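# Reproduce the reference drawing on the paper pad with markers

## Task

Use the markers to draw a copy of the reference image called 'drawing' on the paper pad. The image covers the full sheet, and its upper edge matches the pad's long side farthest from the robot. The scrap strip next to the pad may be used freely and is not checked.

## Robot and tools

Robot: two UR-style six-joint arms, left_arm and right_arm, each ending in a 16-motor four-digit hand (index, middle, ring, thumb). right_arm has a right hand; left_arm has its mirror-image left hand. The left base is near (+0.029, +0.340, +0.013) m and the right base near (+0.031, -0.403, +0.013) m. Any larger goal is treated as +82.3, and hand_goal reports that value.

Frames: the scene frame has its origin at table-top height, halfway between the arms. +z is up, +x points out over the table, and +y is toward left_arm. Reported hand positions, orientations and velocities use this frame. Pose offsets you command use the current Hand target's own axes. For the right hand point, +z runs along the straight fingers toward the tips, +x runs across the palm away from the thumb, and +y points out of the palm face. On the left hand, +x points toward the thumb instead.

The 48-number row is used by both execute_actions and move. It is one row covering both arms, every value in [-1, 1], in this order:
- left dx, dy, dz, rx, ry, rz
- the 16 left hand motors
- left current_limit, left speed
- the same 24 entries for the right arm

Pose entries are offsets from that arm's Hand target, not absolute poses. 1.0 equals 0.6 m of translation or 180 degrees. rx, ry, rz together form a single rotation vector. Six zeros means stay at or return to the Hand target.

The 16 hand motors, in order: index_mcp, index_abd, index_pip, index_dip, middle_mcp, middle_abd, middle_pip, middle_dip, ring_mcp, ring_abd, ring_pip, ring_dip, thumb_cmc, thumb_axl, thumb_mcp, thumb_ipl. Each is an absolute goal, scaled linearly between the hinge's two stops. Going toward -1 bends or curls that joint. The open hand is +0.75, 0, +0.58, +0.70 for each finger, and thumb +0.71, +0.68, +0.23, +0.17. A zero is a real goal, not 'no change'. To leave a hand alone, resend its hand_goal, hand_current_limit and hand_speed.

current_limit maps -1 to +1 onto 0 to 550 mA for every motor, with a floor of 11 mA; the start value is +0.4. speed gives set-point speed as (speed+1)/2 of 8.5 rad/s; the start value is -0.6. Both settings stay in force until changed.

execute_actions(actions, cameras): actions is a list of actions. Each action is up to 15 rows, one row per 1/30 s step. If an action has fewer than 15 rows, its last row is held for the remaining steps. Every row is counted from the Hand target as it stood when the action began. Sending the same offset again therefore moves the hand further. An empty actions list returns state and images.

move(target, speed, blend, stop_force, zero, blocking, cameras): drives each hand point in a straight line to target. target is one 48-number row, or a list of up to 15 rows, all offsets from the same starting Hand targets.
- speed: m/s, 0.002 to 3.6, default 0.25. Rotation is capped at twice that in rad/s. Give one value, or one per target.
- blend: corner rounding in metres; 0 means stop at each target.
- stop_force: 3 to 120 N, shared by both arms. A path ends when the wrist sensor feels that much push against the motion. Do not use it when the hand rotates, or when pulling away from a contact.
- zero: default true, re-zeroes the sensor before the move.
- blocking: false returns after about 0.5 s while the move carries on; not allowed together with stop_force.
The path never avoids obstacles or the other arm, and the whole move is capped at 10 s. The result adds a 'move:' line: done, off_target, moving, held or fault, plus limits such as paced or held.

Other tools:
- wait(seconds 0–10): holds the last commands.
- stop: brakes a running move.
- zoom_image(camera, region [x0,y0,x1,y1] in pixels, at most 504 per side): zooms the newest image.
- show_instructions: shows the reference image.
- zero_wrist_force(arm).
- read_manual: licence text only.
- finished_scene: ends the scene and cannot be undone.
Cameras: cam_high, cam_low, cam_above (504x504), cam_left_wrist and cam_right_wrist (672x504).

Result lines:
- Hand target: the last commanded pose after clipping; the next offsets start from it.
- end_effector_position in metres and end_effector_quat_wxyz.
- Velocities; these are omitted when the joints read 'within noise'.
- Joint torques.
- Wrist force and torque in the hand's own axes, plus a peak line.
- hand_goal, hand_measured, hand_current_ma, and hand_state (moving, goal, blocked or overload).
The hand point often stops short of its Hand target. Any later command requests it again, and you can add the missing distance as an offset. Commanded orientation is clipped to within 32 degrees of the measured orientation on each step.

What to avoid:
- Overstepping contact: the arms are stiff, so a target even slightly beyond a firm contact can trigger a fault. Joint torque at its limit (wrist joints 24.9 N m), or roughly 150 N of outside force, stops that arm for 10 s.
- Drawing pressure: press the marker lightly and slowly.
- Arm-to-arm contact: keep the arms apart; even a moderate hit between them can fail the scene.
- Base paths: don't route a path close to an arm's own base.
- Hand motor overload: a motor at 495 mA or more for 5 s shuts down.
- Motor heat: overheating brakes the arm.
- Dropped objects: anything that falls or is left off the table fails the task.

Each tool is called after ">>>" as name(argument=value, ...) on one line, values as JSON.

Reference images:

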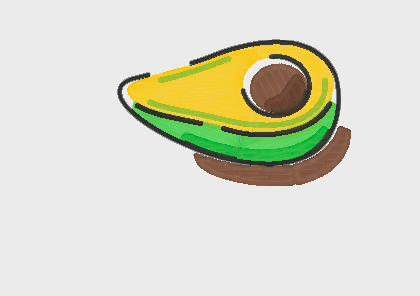

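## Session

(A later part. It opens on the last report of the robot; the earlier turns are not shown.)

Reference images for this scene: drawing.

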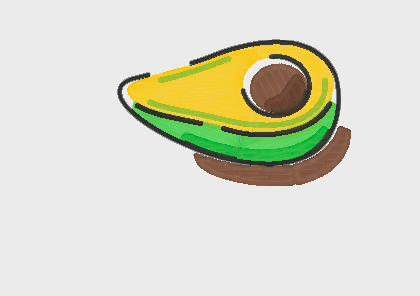

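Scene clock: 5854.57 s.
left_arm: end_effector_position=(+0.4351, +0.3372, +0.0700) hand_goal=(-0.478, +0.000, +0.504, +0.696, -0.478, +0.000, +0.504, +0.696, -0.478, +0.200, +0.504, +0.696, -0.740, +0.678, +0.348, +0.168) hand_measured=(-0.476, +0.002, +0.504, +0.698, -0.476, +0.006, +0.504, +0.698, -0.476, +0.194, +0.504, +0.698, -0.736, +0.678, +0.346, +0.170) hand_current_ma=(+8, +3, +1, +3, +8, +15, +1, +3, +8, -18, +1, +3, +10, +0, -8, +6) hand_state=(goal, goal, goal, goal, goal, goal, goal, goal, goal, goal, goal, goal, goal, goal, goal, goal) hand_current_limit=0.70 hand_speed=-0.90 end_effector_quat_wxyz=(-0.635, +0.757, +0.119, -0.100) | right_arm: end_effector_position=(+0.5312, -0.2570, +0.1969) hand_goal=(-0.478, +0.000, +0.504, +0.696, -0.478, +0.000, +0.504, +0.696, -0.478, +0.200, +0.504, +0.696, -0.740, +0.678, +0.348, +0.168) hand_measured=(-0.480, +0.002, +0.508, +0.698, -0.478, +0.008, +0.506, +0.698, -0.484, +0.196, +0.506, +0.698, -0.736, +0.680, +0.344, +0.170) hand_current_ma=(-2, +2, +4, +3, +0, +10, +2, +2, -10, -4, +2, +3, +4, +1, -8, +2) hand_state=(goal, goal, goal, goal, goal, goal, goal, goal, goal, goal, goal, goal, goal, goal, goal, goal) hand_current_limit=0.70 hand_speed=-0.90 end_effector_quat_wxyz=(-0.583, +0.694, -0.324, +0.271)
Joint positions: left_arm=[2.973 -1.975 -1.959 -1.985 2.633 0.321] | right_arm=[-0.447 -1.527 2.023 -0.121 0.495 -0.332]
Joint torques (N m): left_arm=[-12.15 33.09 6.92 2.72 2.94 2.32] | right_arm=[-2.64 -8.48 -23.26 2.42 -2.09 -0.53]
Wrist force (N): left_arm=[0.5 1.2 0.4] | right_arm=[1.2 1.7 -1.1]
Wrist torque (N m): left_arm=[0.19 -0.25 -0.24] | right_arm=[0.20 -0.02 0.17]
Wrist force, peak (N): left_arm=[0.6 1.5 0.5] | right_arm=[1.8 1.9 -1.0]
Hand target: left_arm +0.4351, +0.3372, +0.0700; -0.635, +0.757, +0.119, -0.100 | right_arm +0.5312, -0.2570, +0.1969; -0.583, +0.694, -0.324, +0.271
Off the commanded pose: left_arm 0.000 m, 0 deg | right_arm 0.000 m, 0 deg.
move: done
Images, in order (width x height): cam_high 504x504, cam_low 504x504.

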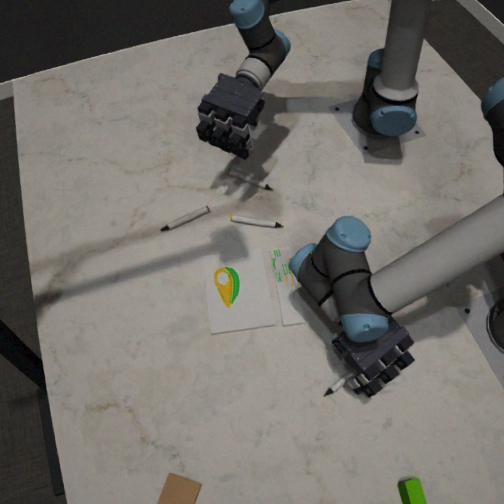

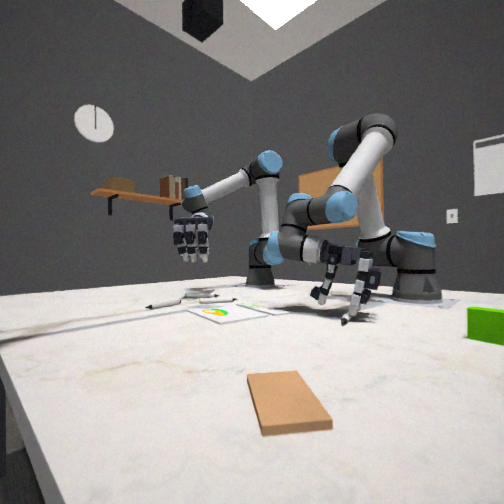

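>>> move(target=[0,0.0155,0.0078,0,0,0,-0.479,0,0.504,0.696,-0.479,0,0.504,0.696,-0.479,0.2,0.504,0.696,-0.74,0.678,0.348,0.168,0.7,-0.9,0,0,0,0,0,0,-0.479,0,0.504,0.696,-0.479,0,0.504,0.696,-0.479,0.2,0.504,0.696,-0.74,0.678,0.348,0.168,0.7,-0.9], speed=0.015, stop_force=3, cameras=["cam_high", "cam_low"])

>>> zoom_image(camera="cam_high", region=[300, 310, 420, 420])

>>> zoom_image(camera="cam_low", region=[290, 250, 410, 340])

Scene clock: 5881.13 s.
left_arm: end_effector_position=(+0.4342, +0.3400, +0.0600) hand_goal=(-0.478, +0.000, +0.504, +0.696, -0.478, +0.000, +0.504, +0.696, -0.478, +0.200, +0.504, +0.696, -0.740, +0.678, +0.348, +0.168) hand_measured=(-0.476, +0.002, +0.504, +0.698, -0.476, +0.006, +0.504, +0.698, -0.476, +0.194, +0.504, +0.698, -0.736, +0.678, +0.346, +0.170) hand_current_ma=(+8, +3, +1, +3, +8, +15, +1, +3, +8, -18, +1, +3, +10, +0, -8, +6) hand_state=(goal, goal, goal, goal, goal, goal, goal, goal, goal, goal, goal, goal, goal, goal, goal, goal) hand_current_limit=0.70 hand_speed=-0.90 end_effector_quat_wxyz=(-0.635, +0.757, +0.119, -0.100) | right_arm: end_effector_position=(+0.5312, -0.2570, +0.1969) hand_goal=(-0.478, +0.000, +0.504, +0.696, -0.478, +0.000, +0.504, +0.696, -0.478, +0.200, +0.504, +0.696, -0.740, +0.678, +0.348, +0.168) hand_measured=(-0.480, +0.002, +0.508, +0.698, -0.478, +0.008, +0.506, +0.698, -0.484, +0.196, +0.506, +0.698, -0.736, +0.680, +0.344, +0.170) hand_current_ma=(-2, +2, +4, +3, +0, +10, +2, +2, -10, -4, +2, +3, +4, +1, -8, +2) hand_state=(goal, goal, goal, goal, goal, goal, goal, goal, goal, goal, goal, goal, goal, goal, goal, goal) hand_current_limit=0.70 hand_speed=-0.90 end_effector_quat_wxyz=(-0.583, +0.694, -0.324, +0.271)
Joint positions: left_arm=[2.979 -1.989 -1.973 -1.953 2.639 0.325] | right_arm=[-0.447 -1.527 2.023 -0.121 0.495 -0.332]
Joint torques (N m): left_arm=[15.98 26.36 6.96 2.65 3 2.47] | right_arm=[-2.77 -8.7 -22.47 2.39 -2.14 -0.58]
Wrist force (N): left_arm=[0.2 1.0 0.4] | right_arm=[1.6 1.5 -0.9]
Wrist torque (N m): left_arm=[0.18 -0.20 -0.26] | right_arm=[0.16 -0.08 0.20]
Wrist force, peak (N): left_arm=[0.6 1.4 0.5] | right_arm=[1.7 1.9 -1.5]
Hand target: left_arm +0.4342, +0.3400, +0.0600; -0.635, +0.757, +0.119, -0.100 | right_arm +0.5312, -0.2570, +0.1969; -0.583, +0.694, -0.324, +0.271
Off the commanded pose: left_arm 0.000 m, 0 deg | right_arm 0.000 m, 0 deg.
move: done
Images, in order (width x height): cam_high 504x504, cam_low 504x504.

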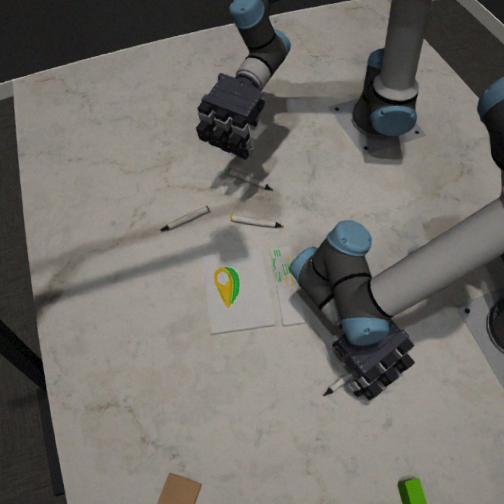

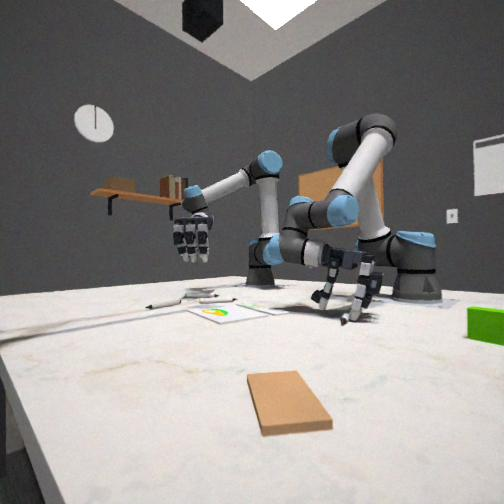

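Scaled by 4.200 from the camera's 504x504 image, which has a finer 720x720 frame.

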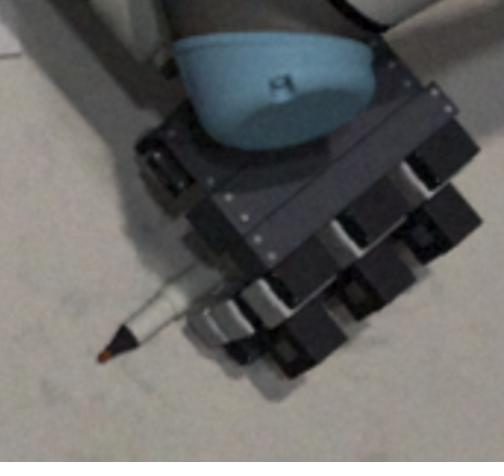

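Scaled by 4.200 from the camera's 504x504 image, which has a finer 720x720 frame.

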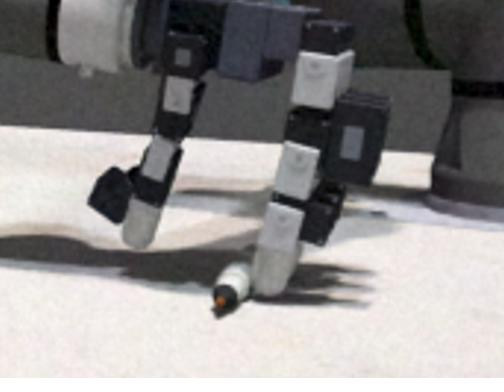

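>>> move(target=[0,0.0197,0.0035,0,0,0,-0.479,0,0.504,0.696,-0.479,0,0.504,0.696,-0.479,0.2,0.504,0.696,-0.74,0.678,0.348,0.168,0.7,-0.9,0,0,0,0,0,0,-0.479,0,0.504,0.696,-0.479,0,0.504,0.696,-0.479,0.2,0.504,0.696,-0.74,0.678,0.348,0.168,0.7,-0.9], speed=0.008, stop_force=3, cameras=["cam_low"])

>>> zoom_image(camera="cam_low", region=[290, 250, 410, 340])

Scene clock: 5887.70 s.
left_arm: end_effector_position=(+0.4342, +0.3400, +0.0568) hand_goal=(-0.478, +0.000, +0.504, +0.696, -0.478, +0.000, +0.504, +0.696, -0.478, +0.200, +0.504, +0.696, -0.740, +0.678, +0.348, +0.168) hand_measured=(-0.476, +0.002, +0.504, +0.698, -0.476, +0.006, +0.504, +0.698, -0.476, +0.194, +0.504, +0.698, -0.736, +0.678, +0.346, +0.170) hand_current_ma=(+7, +3, +1, +3, +7, +15, +1, +3, +7, -18, +1, +3, +10, +0, -8, +6) hand_state=(goal, goal, goal, goal, goal, goal, goal, goal, goal, goal, goal, goal, goal, goal, goal, goal) hand_current_limit=0.70 hand_speed=-0.90 end_effector_quat_wxyz=(-0.635, +0.757, +0.119, -0.100) | right_arm: end_effector_position=(+0.5312, -0.2570, +0.1969) hand_goal=(-0.478, +0.000, +0.504, +0.696, -0.478, +0.000, +0.504, +0.696, -0.478, +0.200, +0.504, +0.696, -0.740, +0.678, +0.348, +0.168) hand_measured=(-0.480, +0.002, +0.508, +0.698, -0.478, +0.008, +0.506, +0.698, -0.484, +0.196, +0.506, +0.698, -0.736, +0.680, +0.344, +0.170) hand_current_ma=(-2, +2, +4, +3, +0, +10, +2, +2, -10, -4, +2, +3, +4, +1, -8, +2) hand_state=(goal, goal, goal, goal, goal, goal, goal, goal, goal, goal, goal, goal, goal, goal, goal, goal) hand_current_limit=0.70 hand_speed=-0.90 end_effector_quat_wxyz=(-0.583, +0.694, -0.324, +0.271)
Joint positions: left_arm=[2.979 -1.995 -1.975 -1.945 2.639 0.325] | right_arm=[-0.447 -1.527 2.023 -0.121 0.495 -0.332]
Joint torques (N m): left_arm=[10.67 41.86 19.68 -1.75 -0.86 1.39] | right_arm=[-2.49 -8.81 -23.05 2.4 -1.94 -0.55]
Wrist force (N): left_arm=[0.1 -3.3 0.5] | right_arm=[1.5 1.6 -1.3]
Wrist torque (N m): left_arm=[0.02 -0.24 -0.22] | right_arm=[0.20 -0.05 0.20]
Wrist force, peak (N): left_arm=[0.0 -11.5 0.7] | right_arm=[1.5 2.2 -1.4]
Hand target: left_arm +0.4342, +0.3400, +0.0568; -0.635, +0.757, +0.119, -0.100 (not the last commanded pose) | right_arm +0.5312, -0.2570, +0.1969; -0.583, +0.694, -0.324, +0.271
Off the commanded pose: left_arm 0.009 m, 0 deg | right_arm 0.000 m, 0 deg.
move: contact (left_arm)
Images, in order (width x height): cam_low 504x504.

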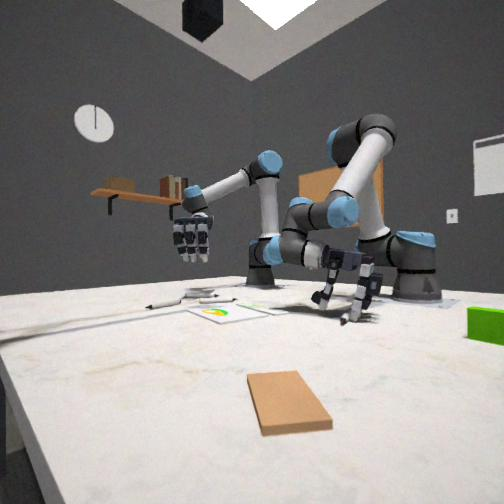

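Scaled by 4.200 from the camera's 504x504 image, which has a finer 720x720 frame.

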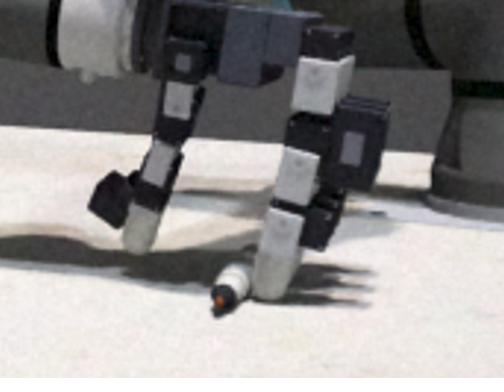

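>>> move(target=[0,-0.0049,-0.0009,0,0,0,-0.575,0,0.504,0.696,-0.575,0,0.504,0.696,-0.575,0.2,0.504,0.696,-0.74,0.678,0.3,0.168,0.7,-0.9,0,0,0,0,0,0,-0.479,0,0.504,0.696,-0.479,0,0.504,0.696,-0.479,0.2,0.504,0.696,-0.74,0.678,0.348,0.168,0.7,-0.9], speed=0.02, cameras=["cam_low"])

>>> zoom_image(camera="cam_low", region=[290, 250, 410, 340])

Scene clock: 5895.43 s.
left_arm: end_effector_position=(+0.4342, +0.3400, +0.0598) hand_goal=(-0.574, +0.000, +0.504, +0.696, -0.574, +0.000, +0.504, +0.696, -0.574, +0.200, +0.504, +0.696, -0.740, +0.678, +0.300, +0.168) hand_measured=(-0.568, +0.002, +0.506, +0.698, -0.568, +0.006, +0.504, +0.698, -0.570, +0.194, +0.504, +0.698, -0.736, +0.678, +0.300, +0.170) hand_current_ma=(+18, +3, +6, +3, +20, +15, +2, +3, +16, -18, +1, +3, +10, +0, +3, +6) hand_state=(goal, goal, goal, goal, goal, goal, goal, goal, goal, goal, goal, goal, goal, goal, goal, goal) hand_current_limit=0.70 hand_speed=-0.90 end_effector_quat_wxyz=(-0.635, +0.757, +0.119, -0.100) | right_arm: end_effector_position=(+0.5312, -0.2570, +0.1969) hand_goal=(-0.478, +0.000, +0.504, +0.696, -0.478, +0.000, +0.504, +0.696, -0.478, +0.200, +0.504, +0.696, -0.740, +0.678, +0.348, +0.168) hand_measured=(-0.480, +0.002, +0.508, +0.698, -0.478, +0.008, +0.506, +0.698, -0.484, +0.196, +0.506, +0.698, -0.736, +0.680, +0.344, +0.170) hand_current_ma=(-2, +2, +4, +3, +0, +10, +2, +2, -10, -4, +2, +3, +4, +1, -8, +2) hand_state=(goal, goal, goal, goal, goal, goal, goal, goal, goal, goal, goal, goal, goal, goal, goal, goal) hand_current_limit=0.70 hand_speed=-0.90 end_effector_quat_wxyz=(-0.583, +0.694, -0.324, +0.271)
Joint positions: left_arm=[2.979 -1.99 -1.974 -1.952 2.639 0.325] | right_arm=[-0.447 -1.527 2.023 -0.121 0.495 -0.332]
Joint torques (N m): left_arm=[-10.57 43.67 20.01 -2.09 -2.03 0.41] | right_arm=[-1.58 -8.39 -22.8 2.21 -2.06 -0.53]
Wrist force (N): left_arm=[0.4 1.1 0.3] | right_arm=[1.6 1.6 -0.9]
Wrist torque (N m): left_arm=[0.21 -0.23 -0.26] | right_arm=[0.17 -0.09 0.20]
Wrist force, peak (N): left_arm=[0.1 -3.7 0.5] | right_arm=[1.8 2.0 -1.3]
Hand target: left_arm +0.4342, +0.3400, +0.0598; -0.635, +0.757, +0.119, -0.100 | right_arm +0.5312, -0.2570, +0.1969; -0.583, +0.694, -0.324, +0.271
Off the commanded pose: left_arm 0.000 m, 0 deg | right_arm 0.000 m, 0 deg.
move: done
Images, in order (width x height): cam_low 504x504.

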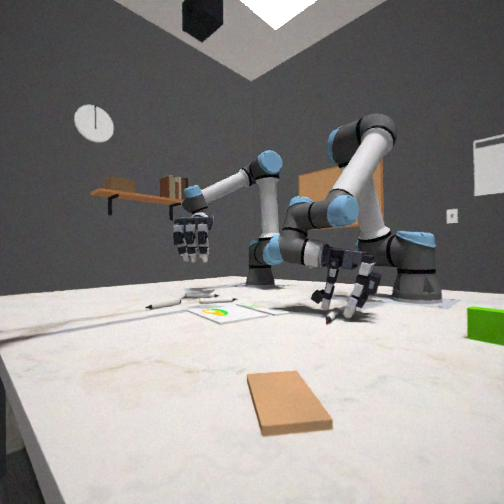

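Scaled by 4.200 from the camera's 504x504 image, which has a finer 720x720 frame.

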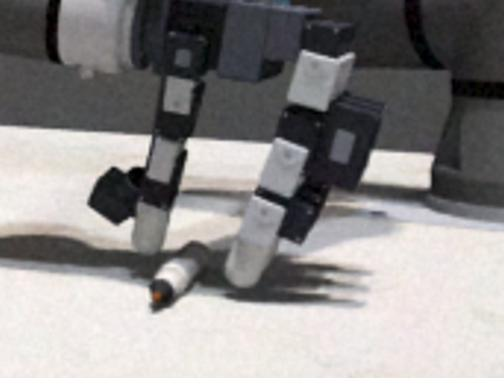

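>>> move(target=[[0,0.0076,0.0013,0,0,0,-0.575,0,0.504,0.696,-0.575,0,0.504,0.696,-0.575,0.2,0.504,0.696,-0.74,0.678,0.3,0.168,0.7,-0.9,0,0,0,0,0,0,-0.479,0,0.504,0.696,-0.479,0,0.504,0.696,-0.479,0.2,0.504,0.696,-0.74,0.678,0.348,0.168,0.7,-0.9],[0,0.0076,0.0013,0,0,0,-0.616,0,0.504,0.696,-0.616,0,0.504,0.696,-0.616,0.2,0.504,0.696,-0.74,0.678,0.25,0.168,0.7,-0.9,0,0,0,0,0,0,-0.479,0,0.504,0.696,-0.479,0,0.504,0.696,-0.479,0.2,0.504,0.696,-0.74,0.678,0.348,0.168,0.7,-0.9],[0,0.011,0.0019,0,0,0,-0.616,0,0.504,0.696,-0.616,0,0.504,0.696,-0.616,0.2,0.504,0.696,-0.74,0.678,0.25,0.168,0.7,-0.9,0,0,0,0,0,0,-0.479,0,0.504,0.696,-0.479,0,0.504,0.696,-0.479,0.2,0.504,0.696,-0.74,0.678,0.348,0.168,0.7,-0.9]], speed=0.015, cameras=["cam_low", "cam_high"])

>>> zoom_image(camera="cam_low", region=[290, 250, 410, 340])

>>> zoom_image(camera="cam_high", region=[300, 310, 420, 420])

Scene clock: 5913.93 s.
left_arm: end_effector_position=(+0.4342, +0.3400, +0.0532) hand_goal=(-0.616, +0.000, +0.504, +0.696, -0.616, +0.000, +0.504, +0.696, -0.616, +0.200, +0.504, +0.696, -0.740, +0.678, +0.250, +0.168) hand_measured=(-0.610, +0.002, +0.506, +0.698, -0.610, +0.006, +0.504, +0.698, -0.610, +0.194, +0.504, +0.698, -0.738, +0.678, +0.252, +0.170) hand_current_ma=(+22, +3, +6, +3, +24, +15, +2, +3, +20, -18, +1, +3, +7, +0, +7, +6) hand_state=(goal, goal, goal, goal, goal, goal, goal, goal, goal, goal, goal, goal, goal, goal, goal, goal) hand_current_limit=0.70 hand_speed=-0.90 end_effector_quat_wxyz=(-0.635, +0.757, +0.119, -0.100) | right_arm: end_effector_position=(+0.5312, -0.2570, +0.1969) hand_goal=(-0.478, +0.000, +0.504, +0.696, -0.478, +0.000, +0.504, +0.696, -0.478, +0.200, +0.504, +0.696, -0.740, +0.678, +0.348, +0.168) hand_measured=(-0.480, +0.002, +0.508, +0.698, -0.478, +0.008, +0.506, +0.698, -0.484, +0.196, +0.506, +0.698, -0.736, +0.680, +0.344, +0.170) hand_current_ma=(-2, +2, +4, +3, +0, +10, +2, +2, -10, -4, +2, +3, +4, +1, -8, +2) hand_state=(goal, goal, goal, goal, goal, goal, goal, goal, goal, goal, goal, goal, goal, goal, goal, goal) hand_current_limit=0.70 hand_speed=-0.90 end_effector_quat_wxyz=(-0.583, +0.694, -0.324, +0.271)
Joint positions: left_arm=[2.979 -2.002 -1.978 -1.936 2.639 0.325] | right_arm=[-0.447 -1.527 2.023 -0.121 0.495 -0.332]
Joint torques (N m): left_arm=[-11.14 26.43 6.75 2.61 -1.65 0.66] | right_arm=[-2.13 -9.24 -22.56 2.34 -1.83 -0.58]
Wrist force (N): left_arm=[0.2 1.1 0.2] | right_arm=[1.6 1.8 -1.5]
Wrist torque (N m): left_arm=[0.23 -0.21 -0.26] | right_arm=[0.25 -0.06 0.20]
Wrist force, peak (N): left_arm=[0.4 1.3 0.4] | right_arm=[1.5 1.9 -1.6]
Hand target: left_arm +0.4342, +0.3400, +0.0531; -0.635, +0.757, +0.119, -0.100 | right_arm +0.5312, -0.2570, +0.1969; -0.583, +0.694, -0.324, +0.271
Off the commanded pose: left_arm 0.000 m, 0 deg | right_arm 0.000 m, 0 deg.
move: done
Images, in order (width x height): cam_high 504x504, cam_low 504x504.

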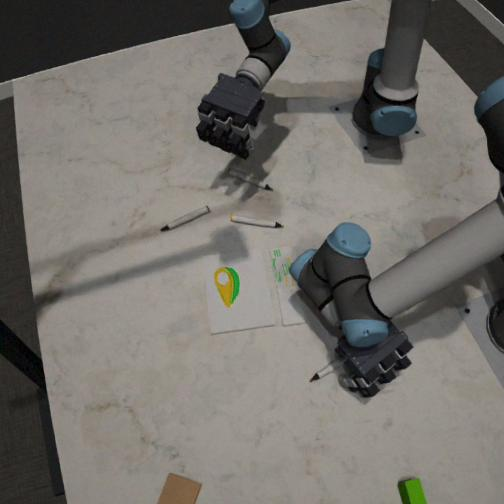

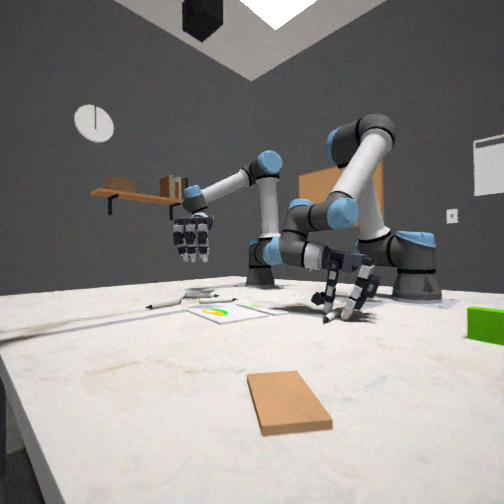

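Scaled by 4.200 from the camera's 504x504 image, which has a finer 720x720 frame.

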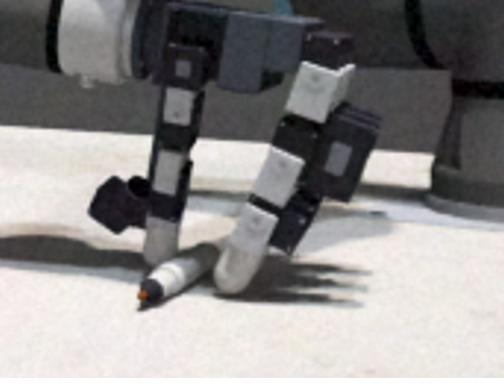

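Scaled by 4.200 from the camera's 504x504 image, which has a finer 720x720 frame.

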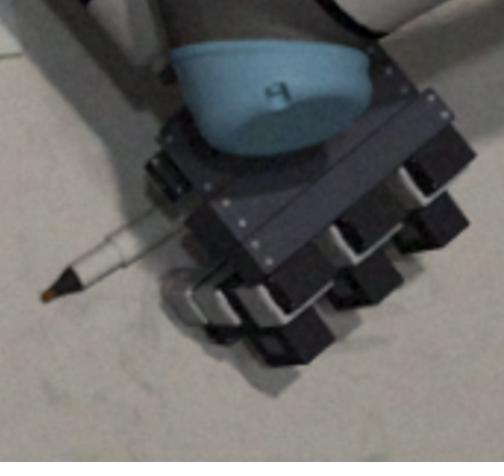

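>>> move(target=[[0,0,0,0,0,0,-0.616,0,0.504,0.696,-0.616,0,0.504,0.696,-0.616,0.2,0.504,0.696,-0.74,0.678,0.11,0.168,0.7,-0.9,0,0,0,0,0,0,-0.479,0,0.504,0.696,-0.479,0,0.504,0.696,-0.479,0.2,0.504,0.696,-0.74,0.678,0.348,0.168,0.7,-0.9],[0,0,0,0,0,0,-0.65,0,0.504,0.696,-0.64,0,0.504,0.696,-0.65,0.2,0.504,0.696,-0.74,0.678,0.03,0.168,0.7,-0.9,0,0,0,0,0,0,-0.479,0,0.504,0.696,-0.479,0,0.504,0.696,-0.479,0.2,0.504,0.696,-0.74,0.678,0.348,0.168,0.7,-0.9]], speed=0.02, cameras=["cam_low", "cam_high"])

>>> zoom_image(camera="cam_low", region=[290, 250, 410, 340])

>>> zoom_image(camera="cam_high", region=[300, 310, 420, 420])

Scene clock: 5924.67 s.
left_arm: end_effector_position=(+0.4342, +0.3400, +0.0531) hand_goal=(-0.650, +0.000, +0.504, +0.696, -0.640, +0.000, +0.504, +0.696, -0.650, +0.200, +0.504, +0.696, -0.740, +0.678, +0.030, +0.168) hand_measured=(-0.616, +0.002, +0.512, +0.698, -0.610, +0.004, +0.510, +0.698, -0.616, +0.194, +0.510, +0.698, -0.736, +0.678, +0.150, +0.184) hand_current_ma=(+141, +3, +26, +6, +119, +13, +19, +3, +141, -19, +21, +6, +10, +0, +467, +80) hand_state=(blocked, goal, goal, goal, blocked, goal, goal, goal, blocked, goal, goal, goal, goal, goal, blocked, goal) hand_current_limit=0.70 hand_speed=-0.90 end_effector_quat_wxyz=(-0.635, +0.757, +0.119, -0.100) | right_arm: end_effector_position=(+0.5312, -0.2570, +0.1969) hand_goal=(-0.478, +0.000, +0.504, +0.696, -0.478, +0.000, +0.504, +0.696, -0.478, +0.200, +0.504, +0.696, -0.740, +0.678, +0.348, +0.168) hand_measured=(-0.480, +0.002, +0.508, +0.698, -0.478, +0.008, +0.506, +0.698, -0.484, +0.196, +0.506, +0.698, -0.736, +0.680, +0.344, +0.170) hand_current_ma=(-2, +2, +4, +3, +0, +10, +2, +2, -10, -4, +2, +3, +4, +1, -8, +2) hand_state=(goal, goal, goal, goal, goal, goal, goal, goal, goal, goal, goal, goal, goal, goal, goal, goal) hand_current_limit=0.70 hand_speed=-0.90 end_effector_quat_wxyz=(-0.583, +0.694, -0.324, +0.271)
Joint positions: left_arm=[2.979 -2.002 -1.978 -1.936 2.639 0.325] | right_arm=[-0.447 -1.527 2.023 -0.121 0.495 -0.332]
Joint torques (N m): left_arm=[-7.81 27.36 6.69 2.73 0 2.11] | right_arm=[-1.61 -8.65 -22.71 2.34 -1.85 -0.59]
Wrist force (N): left_arm=[0.2 -2.3 -0.5] | right_arm=[1.8 1.8 -1.1]
Wrist torque (N m): left_arm=[-0.05 -0.22 -0.21] | right_arm=[0.21 -0.10 0.23]
Wrist force, peak (N): left_arm=[0.4 -2.5 -0.1] | right_arm=[1.8 1.9 -1.5]
Hand target: left_arm +0.4342, +0.3400, +0.0531; -0.635, +0.757, +0.119, -0.100 | right_arm +0.5312, -0.2570, +0.1969; -0.583, +0.694, -0.324, +0.271
Off the commanded pose: left_arm 0.000 m, 0 deg | right_arm 0.000 m, 0 deg.
move: done
Images, in order (width x height): cam_high 504x504, cam_low 504x504.

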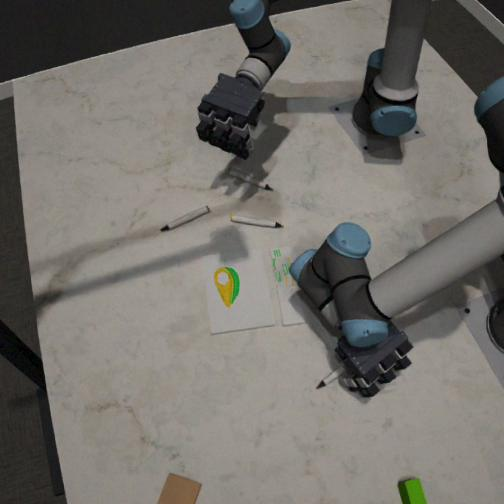

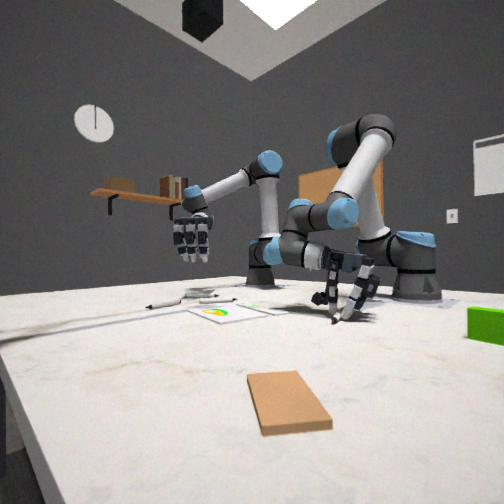

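Scaled by 4.200 from the camera's 504x504 image, which has a finer 720x720 frame.

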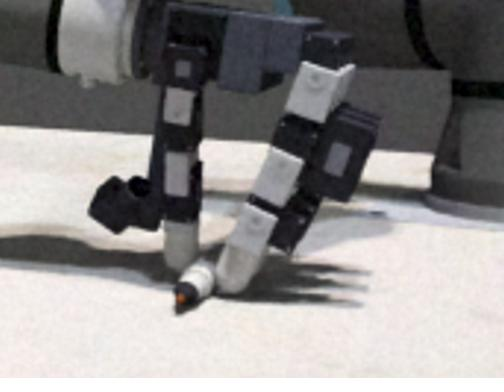

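Scaled by 4.200 from the camera's 504x504 image, which has a finer 720x720 frame.

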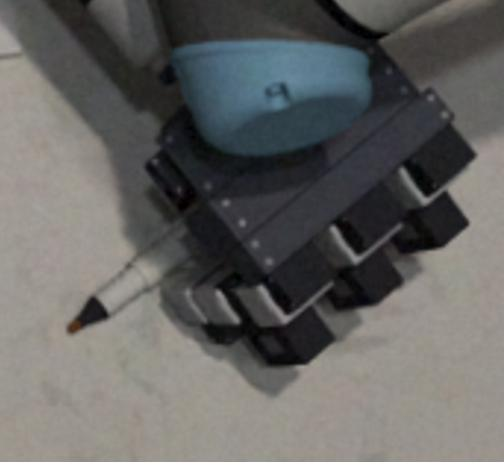

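>>> move(target=[0,0,0,0,0,0,-0.68,0,0.504,0.696,-0.66,0,0.504,0.696,-0.68,0.2,0.504,0.696,-0.74,0.678,-0.03,0.168,0.7,-0.95,0,0,0,0,0,0,-0.479,0,0.504,0.696,-0.479,0,0.504,0.696,-0.479,0.2,0.504,0.696,-0.74,0.678,0.348,0.168,0.7,-0.9], speed=0.02)

>>> move(target=[0,-0.0985,-0.0174,0,0,0,-0.68,0,0.504,0.696,-0.66,0,0.504,0.696,-0.68,0.2,0.504,0.696,-0.74,0.678,-0.03,0.168,0.7,-0.95,0,0,0,0,0,0,-0.479,0,0.504,0.696,-0.479,0,0.504,0.696,-0.479,0.2,0.504,0.696,-0.74,0.678,0.348,0.168,0.7,-0.9], speed=0.06, cameras=["cam_low", "cam_high"])

>>> zoom_image(camera="cam_low", region=[290, 230, 410, 320])

Scene clock: 5933.77 s.
left_arm: end_effector_position=(+0.4342, +0.3400, +0.0531) hand_goal=(-0.680, +0.000, +0.504, +0.696, -0.660, +0.000, +0.504, +0.696, -0.680, +0.200, +0.504, +0.696, -0.740, +0.678, -0.030, +0.168) hand_measured=(-0.626, +0.002, +0.520, +0.702, -0.618, +0.004, +0.514, +0.700, -0.628, +0.194, +0.516, +0.702, -0.736, +0.678, +0.150, +0.190) hand_current_ma=(+234, +3, +53, +18, +174, +13, +34, +10, +229, -19, +43, +20, +12, +0, +468, +109) hand_state=(blocked, goal, goal, goal, blocked, goal, goal, goal, blocked, goal, goal, goal, goal, goal, blocked, blocked) hand_current_limit=0.70 hand_speed=-0.95 end_effector_quat_wxyz=(-0.635, +0.757, +0.119, -0.100) | right_arm: end_effector_position=(+0.5312, -0.2570, +0.1969) hand_goal=(-0.478, +0.000, +0.504, +0.696, -0.478, +0.000, +0.504, +0.696, -0.478, +0.200, +0.504, +0.696, -0.740, +0.678, +0.348, +0.168) hand_measured=(-0.480, +0.002, +0.508, +0.698, -0.478, +0.008, +0.506, +0.698, -0.484, +0.196, +0.506, +0.698, -0.736, +0.680, +0.344, +0.170) hand_current_ma=(-2, +2, +4, +3, +0, +10, +2, +2, -10, -4, +2, +3, +4, +1, -8, +2) hand_state=(goal, goal, goal, goal, goal, goal, goal, goal, goal, goal, goal, goal, goal, goal, goal, goal) hand_current_limit=0.70 hand_speed=-0.90 end_effector_quat_wxyz=(-0.583, +0.694, -0.324, +0.271)
Joint positions: left_arm=[2.979 -2.002 -1.978 -1.936 2.639 0.325] | right_arm=[-0.447 -1.527 2.023 -0.121 0.495 -0.332]
Joint torques (N m): left_arm=[-4.43 28.13 6.73 2.44 1.51 2] | right_arm=[-0.75 -9.06 -23.02 2.16 -1.79 -0.54]
Wrist force (N): left_arm=[0.4 0.2 0.4] | right_arm=[1.5 1.6 -0.9]
Wrist torque (N m): left_arm=[0.15 -0.23 -0.24] | right_arm=[0.15 -0.06 0.19]
Wrist force, peak (N): left_arm=[0.2 -2.6 -0.2] | right_arm=[2.0 1.9 -1.3]
Hand target: left_arm +0.4342, +0.3400, +0.0531; -0.635, +0.757, +0.119, -0.100 | right_arm +0.5312, -0.2570, +0.1969; -0.583, +0.694, -0.324, +0.271
Off the commanded pose: left_arm 0.000 m, 0 deg | right_arm 0.000 m, 0 deg.
move: done

Scene clock: 5935.20 s.
left_arm: end_effector_position=(+0.4343, +0.3400, +0.1131) hand_goal=(-0.680, +0.000, +0.504, +0.696, -0.660, +0.000, +0.504, +0.696, -0.680, +0.200, +0.504, +0.696, -0.740, +0.678, -0.030, +0.168) hand_measured=(-0.626, +0.002, +0.520, +0.702, -0.620, +0.004, +0.514, +0.700, -0.628, +0.194, +0.516, +0.702, -0.736, +0.678, +0.150, +0.190) hand_current_ma=(+234, +3, +59, +21, +172, +13, +35, +12, +223, -19, +43, +20, +14, +0, +468, +109) hand_state=(blocked, goal, goal, goal, blocked, goal, goal, goal, blocked, goal, goal, goal, goal, goal, blocked, blocked) hand_current_limit=0.70 hand_speed=-0.95 end_effector_quat_wxyz=(-0.635, +0.757, +0.119, -0.100) | right_arm: end_effector_position=(+0.5312, -0.2570, +0.1969) hand_goal=(-0.478, +0.000, +0.504, +0.696, -0.478, +0.000, +0.504, +0.696, -0.478, +0.200, +0.504, +0.696, -0.740, +0.678, +0.348, +0.168) hand_measured=(-0.480, +0.002, +0.508, +0.698, -0.478, +0.008, +0.506, +0.698, -0.484, +0.196, +0.506, +0.698, -0.736, +0.680, +0.344, +0.170) hand_current_ma=(-2, +2, +4, +3, +0, +10, +2, +2, -10, -4, +2, +3, +4, +1, -8, +2) hand_state=(goal, goal, goal, goal, goal, goal, goal, goal, goal, goal, goal, goal, goal, goal, goal, goal) hand_current_limit=0.70 hand_speed=-0.90 end_effector_quat_wxyz=(-0.583, +0.694, -0.324, +0.271)
Joint positions: left_arm=[2.979 -1.897 -1.929 -2.089 2.639 0.325] | right_arm=[-0.447 -1.527 2.023 -0.121 0.495 -0.332]
Joint torques (N m): left_arm=[-6.21 41.47 22.56 -2.07 -0.91 -2.69] | right_arm=[-0.95 -9.11 -22.76 2.25 -1.72 -0.51]
Wrist force (N): left_arm=[0.3 1.4 0.3] | right_arm=[1.5 1.3 -1.2]
Wrist torque (N m): left_arm=[0.25 -0.24 -0.23] | right_arm=[0.16 -0.06 0.19]
Wrist force, peak (N): left_arm=[0.0 1.9 0.4] | right_arm=[1.5 2.0 -1.2]
Hand target: left_arm +0.4342, +0.3399, +0.1131; -0.635, +0.757, +0.119, -0.100 | right_arm +0.5312, -0.2570, +0.1969; -0.583, +0.694, -0.324, +0.271
Off the commanded pose: left_arm 0.000 m, 0 deg | right_arm 0.000 m, 0 deg.
move: done
Images, in order (width x height): cam_high 504x504, cam_low 504x504.

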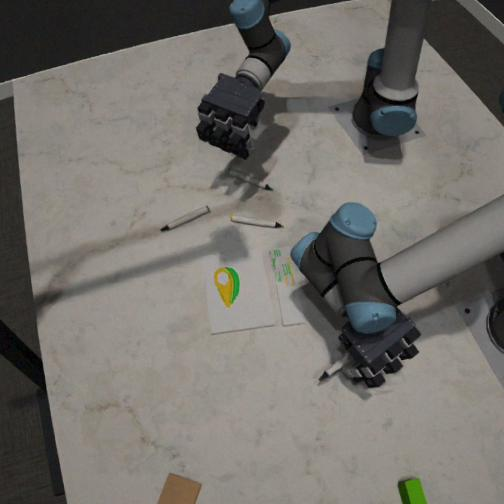

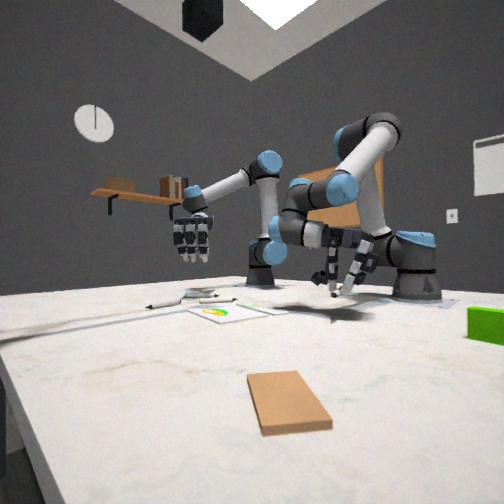

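Scaled by 4.200 from the camera's 504x504 image, which has a finer 720x720 frame.

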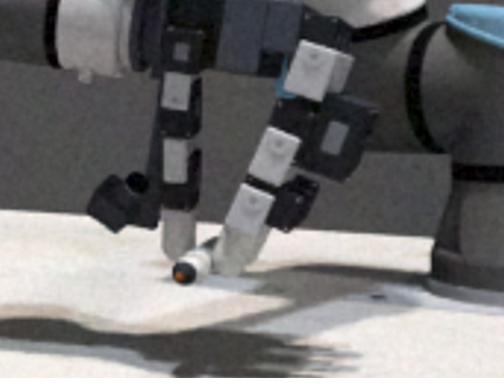

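>>> move(target=[0.0065,-0.1995,-0.3755,0,-0.7223,-0.1273,-0.68,0,0.504,0.696,-0.66,0,0.504,0.696,-0.68,0.2,0.504,0.696,-0.74,0.678,-0.03,0.168,0.7,-0.95,0,-0.3283,-0.0579,0,0,0,-0.479,0,0.504,0.696,-0.479,0,0.504,0.696,-0.479,0.2,0.504,0.696,-0.74,0.678,0.348,0.168,0.7,-0.9], speed=0.25, cameras=["cam_low", "cam_high", "cam_above"])

Scene clock: 6007.27 s.
left_arm: end_effector_position=(+0.4998, +0.1498, +0.2701) hand_goal=(-0.680, +0.000, +0.504, +0.696, -0.660, +0.000, +0.504, +0.696, -0.680, +0.200, +0.504, +0.696, -0.740, +0.678, -0.030, +0.168) hand_measured=(-0.626, +0.002, +0.520, +0.702, -0.620, +0.004, +0.514, +0.700, -0.628, +0.194, +0.516, +0.702, -0.736, +0.678, +0.150, +0.190) hand_current_ma=(+234, +3, +59, +21, +171, +13, +35, +12, +222, -19, +43, +20, +14, +0, +467, +109) hand_state=(blocked, goal, goal, goal, blocked, goal, goal, goal, blocked, goal, goal, goal, goal, goal, blocked, blocked) hand_current_limit=0.70 hand_speed=-0.95 end_effector_quat_wxyz=(-0.167, +0.199, +0.740, -0.621) | right_arm: end_effector_position=(+0.5313, -0.2572, +0.3969) hand_goal=(-0.478, +0.000, +0.504, +0.696, -0.478, +0.000, +0.504, +0.696, -0.478, +0.200, +0.504, +0.696, -0.740, +0.678, +0.348, +0.168) hand_measured=(-0.480, +0.002, +0.508, +0.698, -0.478, +0.008, +0.506, +0.698, -0.484, +0.196, +0.506, +0.698, -0.736, +0.680, +0.344, +0.170) hand_current_ma=(-2, +2, +4, +3, +0, +10, +2, +2, -10, -4, +2, +3, +4, +1, -8, +2) hand_state=(goal, goal, goal, goal, goal, goal, goal, goal, goal, goal, goal, goal, goal, goal, goal, goal) hand_current_limit=0.70 hand_speed=-0.90 end_effector_quat_wxyz=(-0.583, +0.694, -0.324, +0.271)
Joint positions: left_arm=[3.334 -1.983 -1.35 -2.688 0.736 -0.196] | right_arm=[-0.448 -1.637 1.602 0.41 0.495 -0.332]
Joint torques (N m): left_arm=[15.68 48.42 12.05 2.08 -2.89 -2.54] | right_arm=[3.33 -4.95 -25.86 2.79 -0.85 -1.23]
Wrist force (N): left_arm=[-0.2 1.3 0.6] | right_arm=[1.1 1.8 -1.6]
Wrist torque (N m): left_arm=[0.18 -0.13 -0.19] | right_arm=[0.23 0.02 0.17]
Wrist force, peak (N): left_arm=[0.5 1.8 0.4] | right_arm=[1.8 2.0 -1.6]
Hand target: left_arm +0.4998, +0.1497, +0.2701; -0.167, +0.199, +0.740, -0.621 | right_arm +0.5313, -0.2571, +0.3969; -0.583, +0.694, -0.324, +0.271
Off the commanded pose: left_arm 0.000 m, 0 deg | right_arm 0.000 m, 0 deg.
move: done
Images, in order (width x height): cam_high 504x504, cam_low 504x504, cam_above 504x504.

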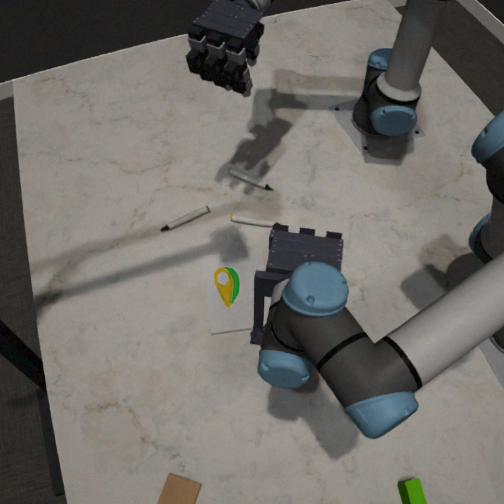

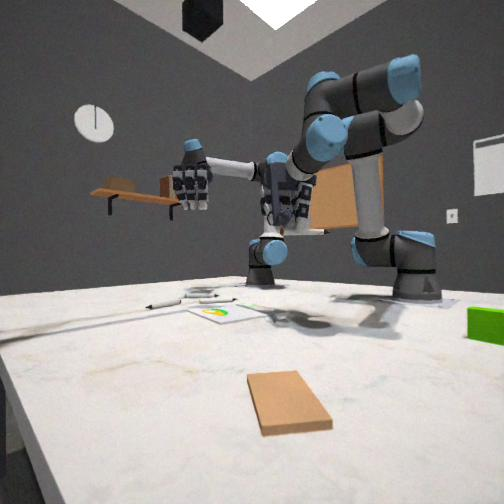

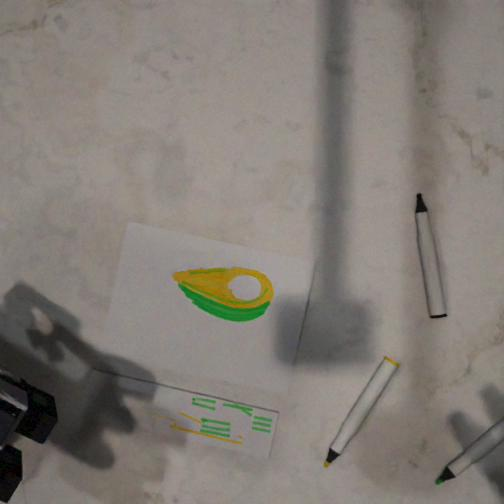

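>>> move(target=[0.0215,0.05,0.197,0.0436,-0.0436,0.4986,-0.68,0,0.504,0.696,-0.66,0,0.504,0.696,-0.68,0.2,0.504,0.696,-0.74,0.678,-0.03,0.168,0.7,-0.95,0,0,0,0,0,0,-0.479,0,0.504,0.696,-0.479,0,0.504,0.696,-0.479,0.2,0.504,0.696,-0.74,0.678,0.348,0.168,0.7,-0.9], speed=0.25, cameras=["cam_low", "cam_high", "cam_above"])

Scene clock: 6026.10 s.
left_arm: end_effector_position=(+0.4330, +0.0600, +0.2200) hand_goal=(-0.680, +0.000, +0.504, +0.696, -0.660, +0.000, +0.504, +0.696, -0.680, +0.200, +0.504, +0.696, -0.740, +0.678, -0.030, +0.168) hand_measured=(-0.626, +0.004, +0.522, +0.704, -0.622, +0.006, +0.514, +0.700, -0.634, +0.194, +0.516, +0.702, -0.732, +0.678, +0.150, +0.190) hand_current_ma=(+234, +8, +64, +24, +161, +18, +35, +13, +201, -14, +43, +20, +25, +0, +467, +117) hand_state=(blocked, goal, goal, goal, blocked, goal, goal, goal, blocked, goal, goal, goal, goal, goal, blocked, blocked) hand_current_limit=0.70 hand_speed=-0.95 end_effector_quat_wxyz=(+0.353, +0.613, +0.353, -0.613) | right_arm: end_effector_position=(+0.5313, -0.2571, +0.3969) hand_goal=(-0.478, +0.000, +0.504, +0.696, -0.478, +0.000, +0.504, +0.696, -0.478, +0.200, +0.504, +0.696, -0.740, +0.678, +0.348, +0.168) hand_measured=(-0.480, +0.002, +0.508, +0.698, -0.478, +0.008, +0.506, +0.698, -0.484, +0.196, +0.506, +0.698, -0.736, +0.680, +0.344, +0.170) hand_current_ma=(-2, +2, +4, +3, +0, +10, +2, +2, -10, -4, +2, +3, +4, +1, -8, +2) hand_state=(goal, goal, goal, goal, goal, goal, goal, goal, goal, goal, goal, goal, goal, goal, goal, goal) hand_current_limit=0.70 hand_speed=-0.90 end_effector_quat_wxyz=(-0.583, +0.694, -0.324, +0.271)
Joint positions: left_arm=[3.357 -1.85 -1.955 -2.478 0.741 1.57] | right_arm=[-0.448 -1.637 1.602 0.41 0.495 -0.332]
Joint torques (N m): left_arm=[-12.58 21.74 7.83 1.55 -2.36 2.82] | right_arm=[5.58 -4.63 -26.51 2.87 0.62 -1.34]
Wrist force (N): left_arm=[1.4 1.3 0.7] | right_arm=[1.3 1.5 -1.3]
Wrist torque (N m): left_arm=[0.01 -0.53 -0.30] | right_arm=[0.17 -0.01 0.18]
Wrist force, peak (N): left_arm=[1.4 1.8 0.9] | right_arm=[1.6 2.1 -1.3]
Hand target: left_arm +0.4330, +0.0600, +0.2200; +0.353, +0.613, +0.353, -0.613 | right_arm +0.5313, -0.2571, +0.3969; -0.583, +0.694, -0.324, +0.271
Off the commanded pose: left_arm 0.000 m, 0 deg | right_arm 0.000 m, 0 deg.
move: done
Images, in order (width x height): cam_high 504x504, cam_low 504x504, cam_above 504x504.

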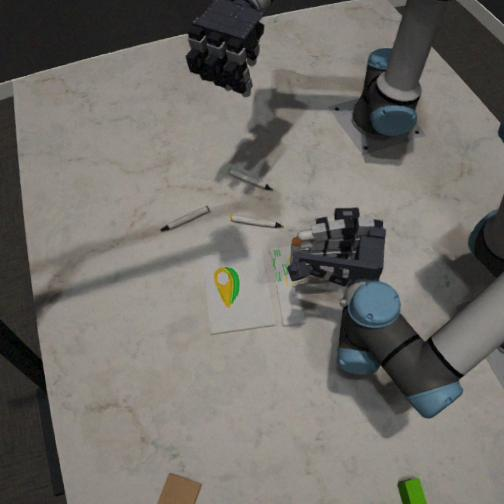

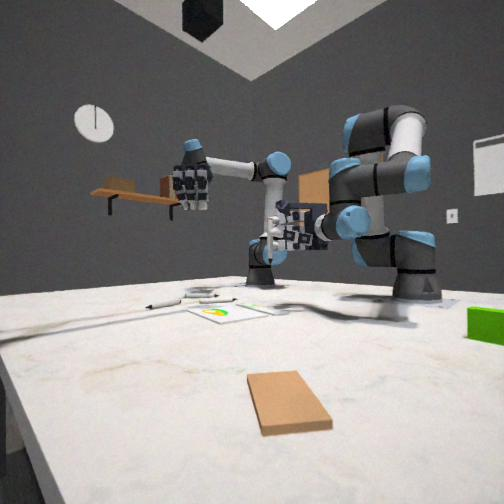

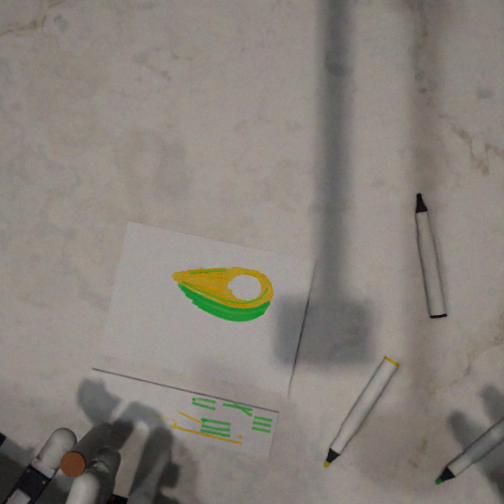

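>>> move(target=[0.2,0,0,0,0,0,-0.68,0,0.504,0.696,-0.66,0,0.504,0.696,-0.68,0.2,0.504,0.696,-0.74,0.678,-0.03,0.168,0.7,-0.95,0,0,0,0,0,0,-0.479,0,0.504,0.696,-0.479,0,0.504,0.696,-0.479,0.2,0.504,0.696,-0.74,0.678,0.348,0.168,0.7,-0.9], speed=0.15, cameras=["cam_above", "cam_low"])

>>> zoom_image(camera="cam_low", region=[230, 240, 370, 340])

Scene clock: 6041.20 s.
left_arm: end_effector_position=(+0.4330, +0.0601, +0.1000) hand_goal=(-0.680, +0.000, +0.504, +0.696, -0.660, +0.000, +0.504, +0.696, -0.680, +0.200, +0.504, +0.696, -0.740, +0.678, -0.030, +0.168) hand_measured=(-0.626, +0.004, +0.522, +0.704, -0.622, +0.006, +0.514, +0.700, -0.634, +0.196, +0.516, +0.702, -0.732, +0.678, +0.150, +0.190) hand_current_ma=(+234, +10, +64, +24, +161, +19, +35, +13, +200, -12, +43, +20, +26, +0, +467, +118) hand_state=(blocked, goal, goal, goal, blocked, goal, goal, goal, blocked, goal, goal, goal, goal, goal, blocked, blocked) hand_current_limit=0.70 hand_speed=-0.95 end_effector_quat_wxyz=(+0.353, +0.613, +0.353, -0.612) | right_arm: end_effector_position=(+0.5313, -0.2571, +0.3969) hand_goal=(-0.478, +0.000, +0.504, +0.696, -0.478, +0.000, +0.504, +0.696, -0.478, +0.200, +0.504, +0.696, -0.740, +0.678, +0.348, +0.168) hand_measured=(-0.480, +0.002, +0.508, +0.698, -0.478, +0.008, +0.506, +0.698, -0.484, +0.196, +0.506, +0.698, -0.736, +0.680, +0.344, +0.170) hand_current_ma=(-2, +2, +4, +3, +0, +10, +2, +2, -10, -4, +2, +3, +4, +1, -8, +2) hand_state=(goal, goal, goal, goal, goal, goal, goal, goal, goal, goal, goal, goal, goal, goal, goal, goal) hand_current_limit=0.70 hand_speed=-0.90 end_effector_quat_wxyz=(-0.583, +0.694, -0.324, +0.271)
Joint positions: left_arm=[3.357 -2.077 -2.039 -2.167 0.741 1.57] | right_arm=[-0.448 -1.637 1.602 0.41 0.495 -0.332]
Joint torques (N m): left_arm=[-12.16 27.3 3.94 1.6 -2.44 -2.04] | right_arm=[6.04 -4.86 -26.04 2.77 0.56 -1.19]
Wrist force (N): left_arm=[1.3 1.0 0.2] | right_arm=[1.5 1.6 -1.0]
Wrist torque (N m): left_arm=[0.00 -0.53 -0.27] | right_arm=[0.17 -0.05 0.21]
Wrist force, peak (N): left_arm=[2.5 1.0 0.2] | right_arm=[1.5 1.8 -1.7]
Hand target: left_arm +0.4330, +0.0600, +0.1000; +0.353, +0.613, +0.353, -0.613 | right_arm +0.5313, -0.2571, +0.3969; -0.583, +0.694, -0.324, +0.271
Off the commanded pose: left_arm 0.000 m, 0 deg | right_arm 0.000 m, 0 deg.
move: done
Images, in order (width x height): cam_low 504x504, cam_above 504x504.

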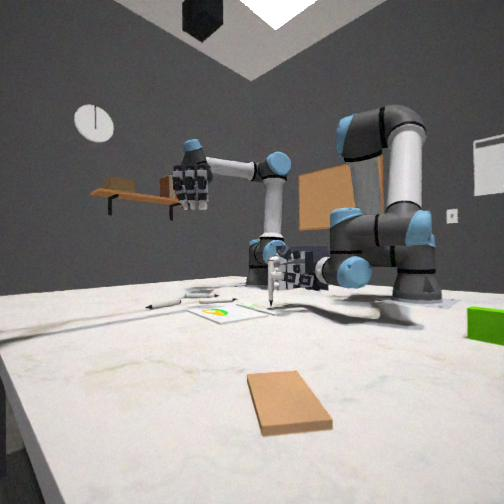

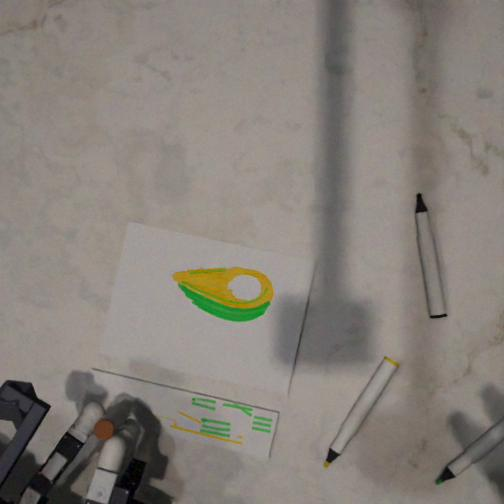

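Scaled by 3.600 from the camera's 504x504 image, which has a finer 720x720 frame.

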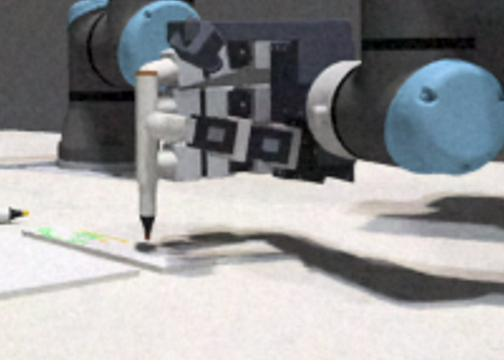

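>>> move(target=[0.0417,0,0,0,0,0,-0.68,0,0.504,0.696,-0.66,0,0.504,0.696,-0.68,0.2,0.504,0.696,-0.74,0.678,-0.03,0.168,0.7,-0.95,0,0,0,0,0,0,-0.479,0,0.504,0.696,-0.479,0,0.504,0.696,-0.479,0.2,0.504,0.696,-0.74,0.678,0.348,0.168,0.7,-0.9], speed=0.008, stop_force=3)

Scene clock: 6050.87 s.
left_arm: end_effector_position=(+0.4330, +0.0600, +0.0888) hand_goal=(-0.680, +0.000, +0.504, +0.696, -0.660, +0.000, +0.504, +0.696, -0.680, +0.200, +0.504, +0.696, -0.740, +0.678, -0.030, +0.168) hand_measured=(-0.626, -0.004, +0.522, +0.704, -0.622, +0.000, +0.514, +0.700, -0.634, +0.186, +0.516, +0.702, -0.738, +0.678, +0.150, +0.192) hand_current_ma=(+234, -11, +64, +25, +161, -2, +35, +13, +199, -39, +43, +20, +7, +0, +468, +120) hand_state=(blocked, goal, goal, goal, blocked, goal, goal, goal, blocked, goal, goal, goal, goal, goal, blocked, blocked) hand_current_limit=0.70 hand_speed=-0.95 end_effector_quat_wxyz=(+0.353, +0.613, +0.353, -0.613) | right_arm: end_effector_position=(+0.5313, -0.2571, +0.3969) hand_goal=(-0.478, +0.000, +0.504, +0.696, -0.478, +0.000, +0.504, +0.696, -0.478, +0.200, +0.504, +0.696, -0.740, +0.678, +0.348, +0.168) hand_measured=(-0.480, +0.002, +0.508, +0.698, -0.478, +0.008, +0.506, +0.698, -0.484, +0.196, +0.506, +0.698, -0.736, +0.680, +0.344, +0.170) hand_current_ma=(-2, +2, +4, +3, +0, +10, +2, +2, -10, -4, +2, +3, +4, +1, -8, +2) hand_state=(goal, goal, goal, goal, goal, goal, goal, goal, goal, goal, goal, goal, goal, goal, goal, goal) hand_current_limit=0.70 hand_speed=-0.90 end_effector_quat_wxyz=(-0.583, +0.694, -0.324, +0.271)
Joint positions: left_arm=[3.357 -2.101 -2.043 -2.139 0.741 1.57] | right_arm=[-0.448 -1.637 1.602 0.41 0.495 -0.332]
Joint torques (N m): left_arm=[-9.03 43.19 16.2 -3.23 -1.53 -1.85] | right_arm=[5.66 -5.04 -25.97 2.78 0.5 -1.22]
Wrist force (N): left_arm=[0.1 1.0 -0.1] | right_arm=[1.3 1.5 -1.6]
Wrist torque (N m): left_arm=[0.01 -0.47 -0.14] | right_arm=[0.20 -0.01 0.18]
Wrist force, peak (N): left_arm=[1.7 1.2 0.3] | right_arm=[1.4 1.9 -1.6]
Hand target: left_arm +0.4330, +0.0600, +0.0888; +0.353, +0.613, +0.353, -0.613 (not the last commanded pose) | right_arm +0.5313, -0.2571, +0.3969; -0.583, +0.694, -0.324, +0.271
Off the commanded pose: left_arm 0.014 m, 0 deg | right_arm 0.000 m, 0 deg.
move: contact (left_arm)


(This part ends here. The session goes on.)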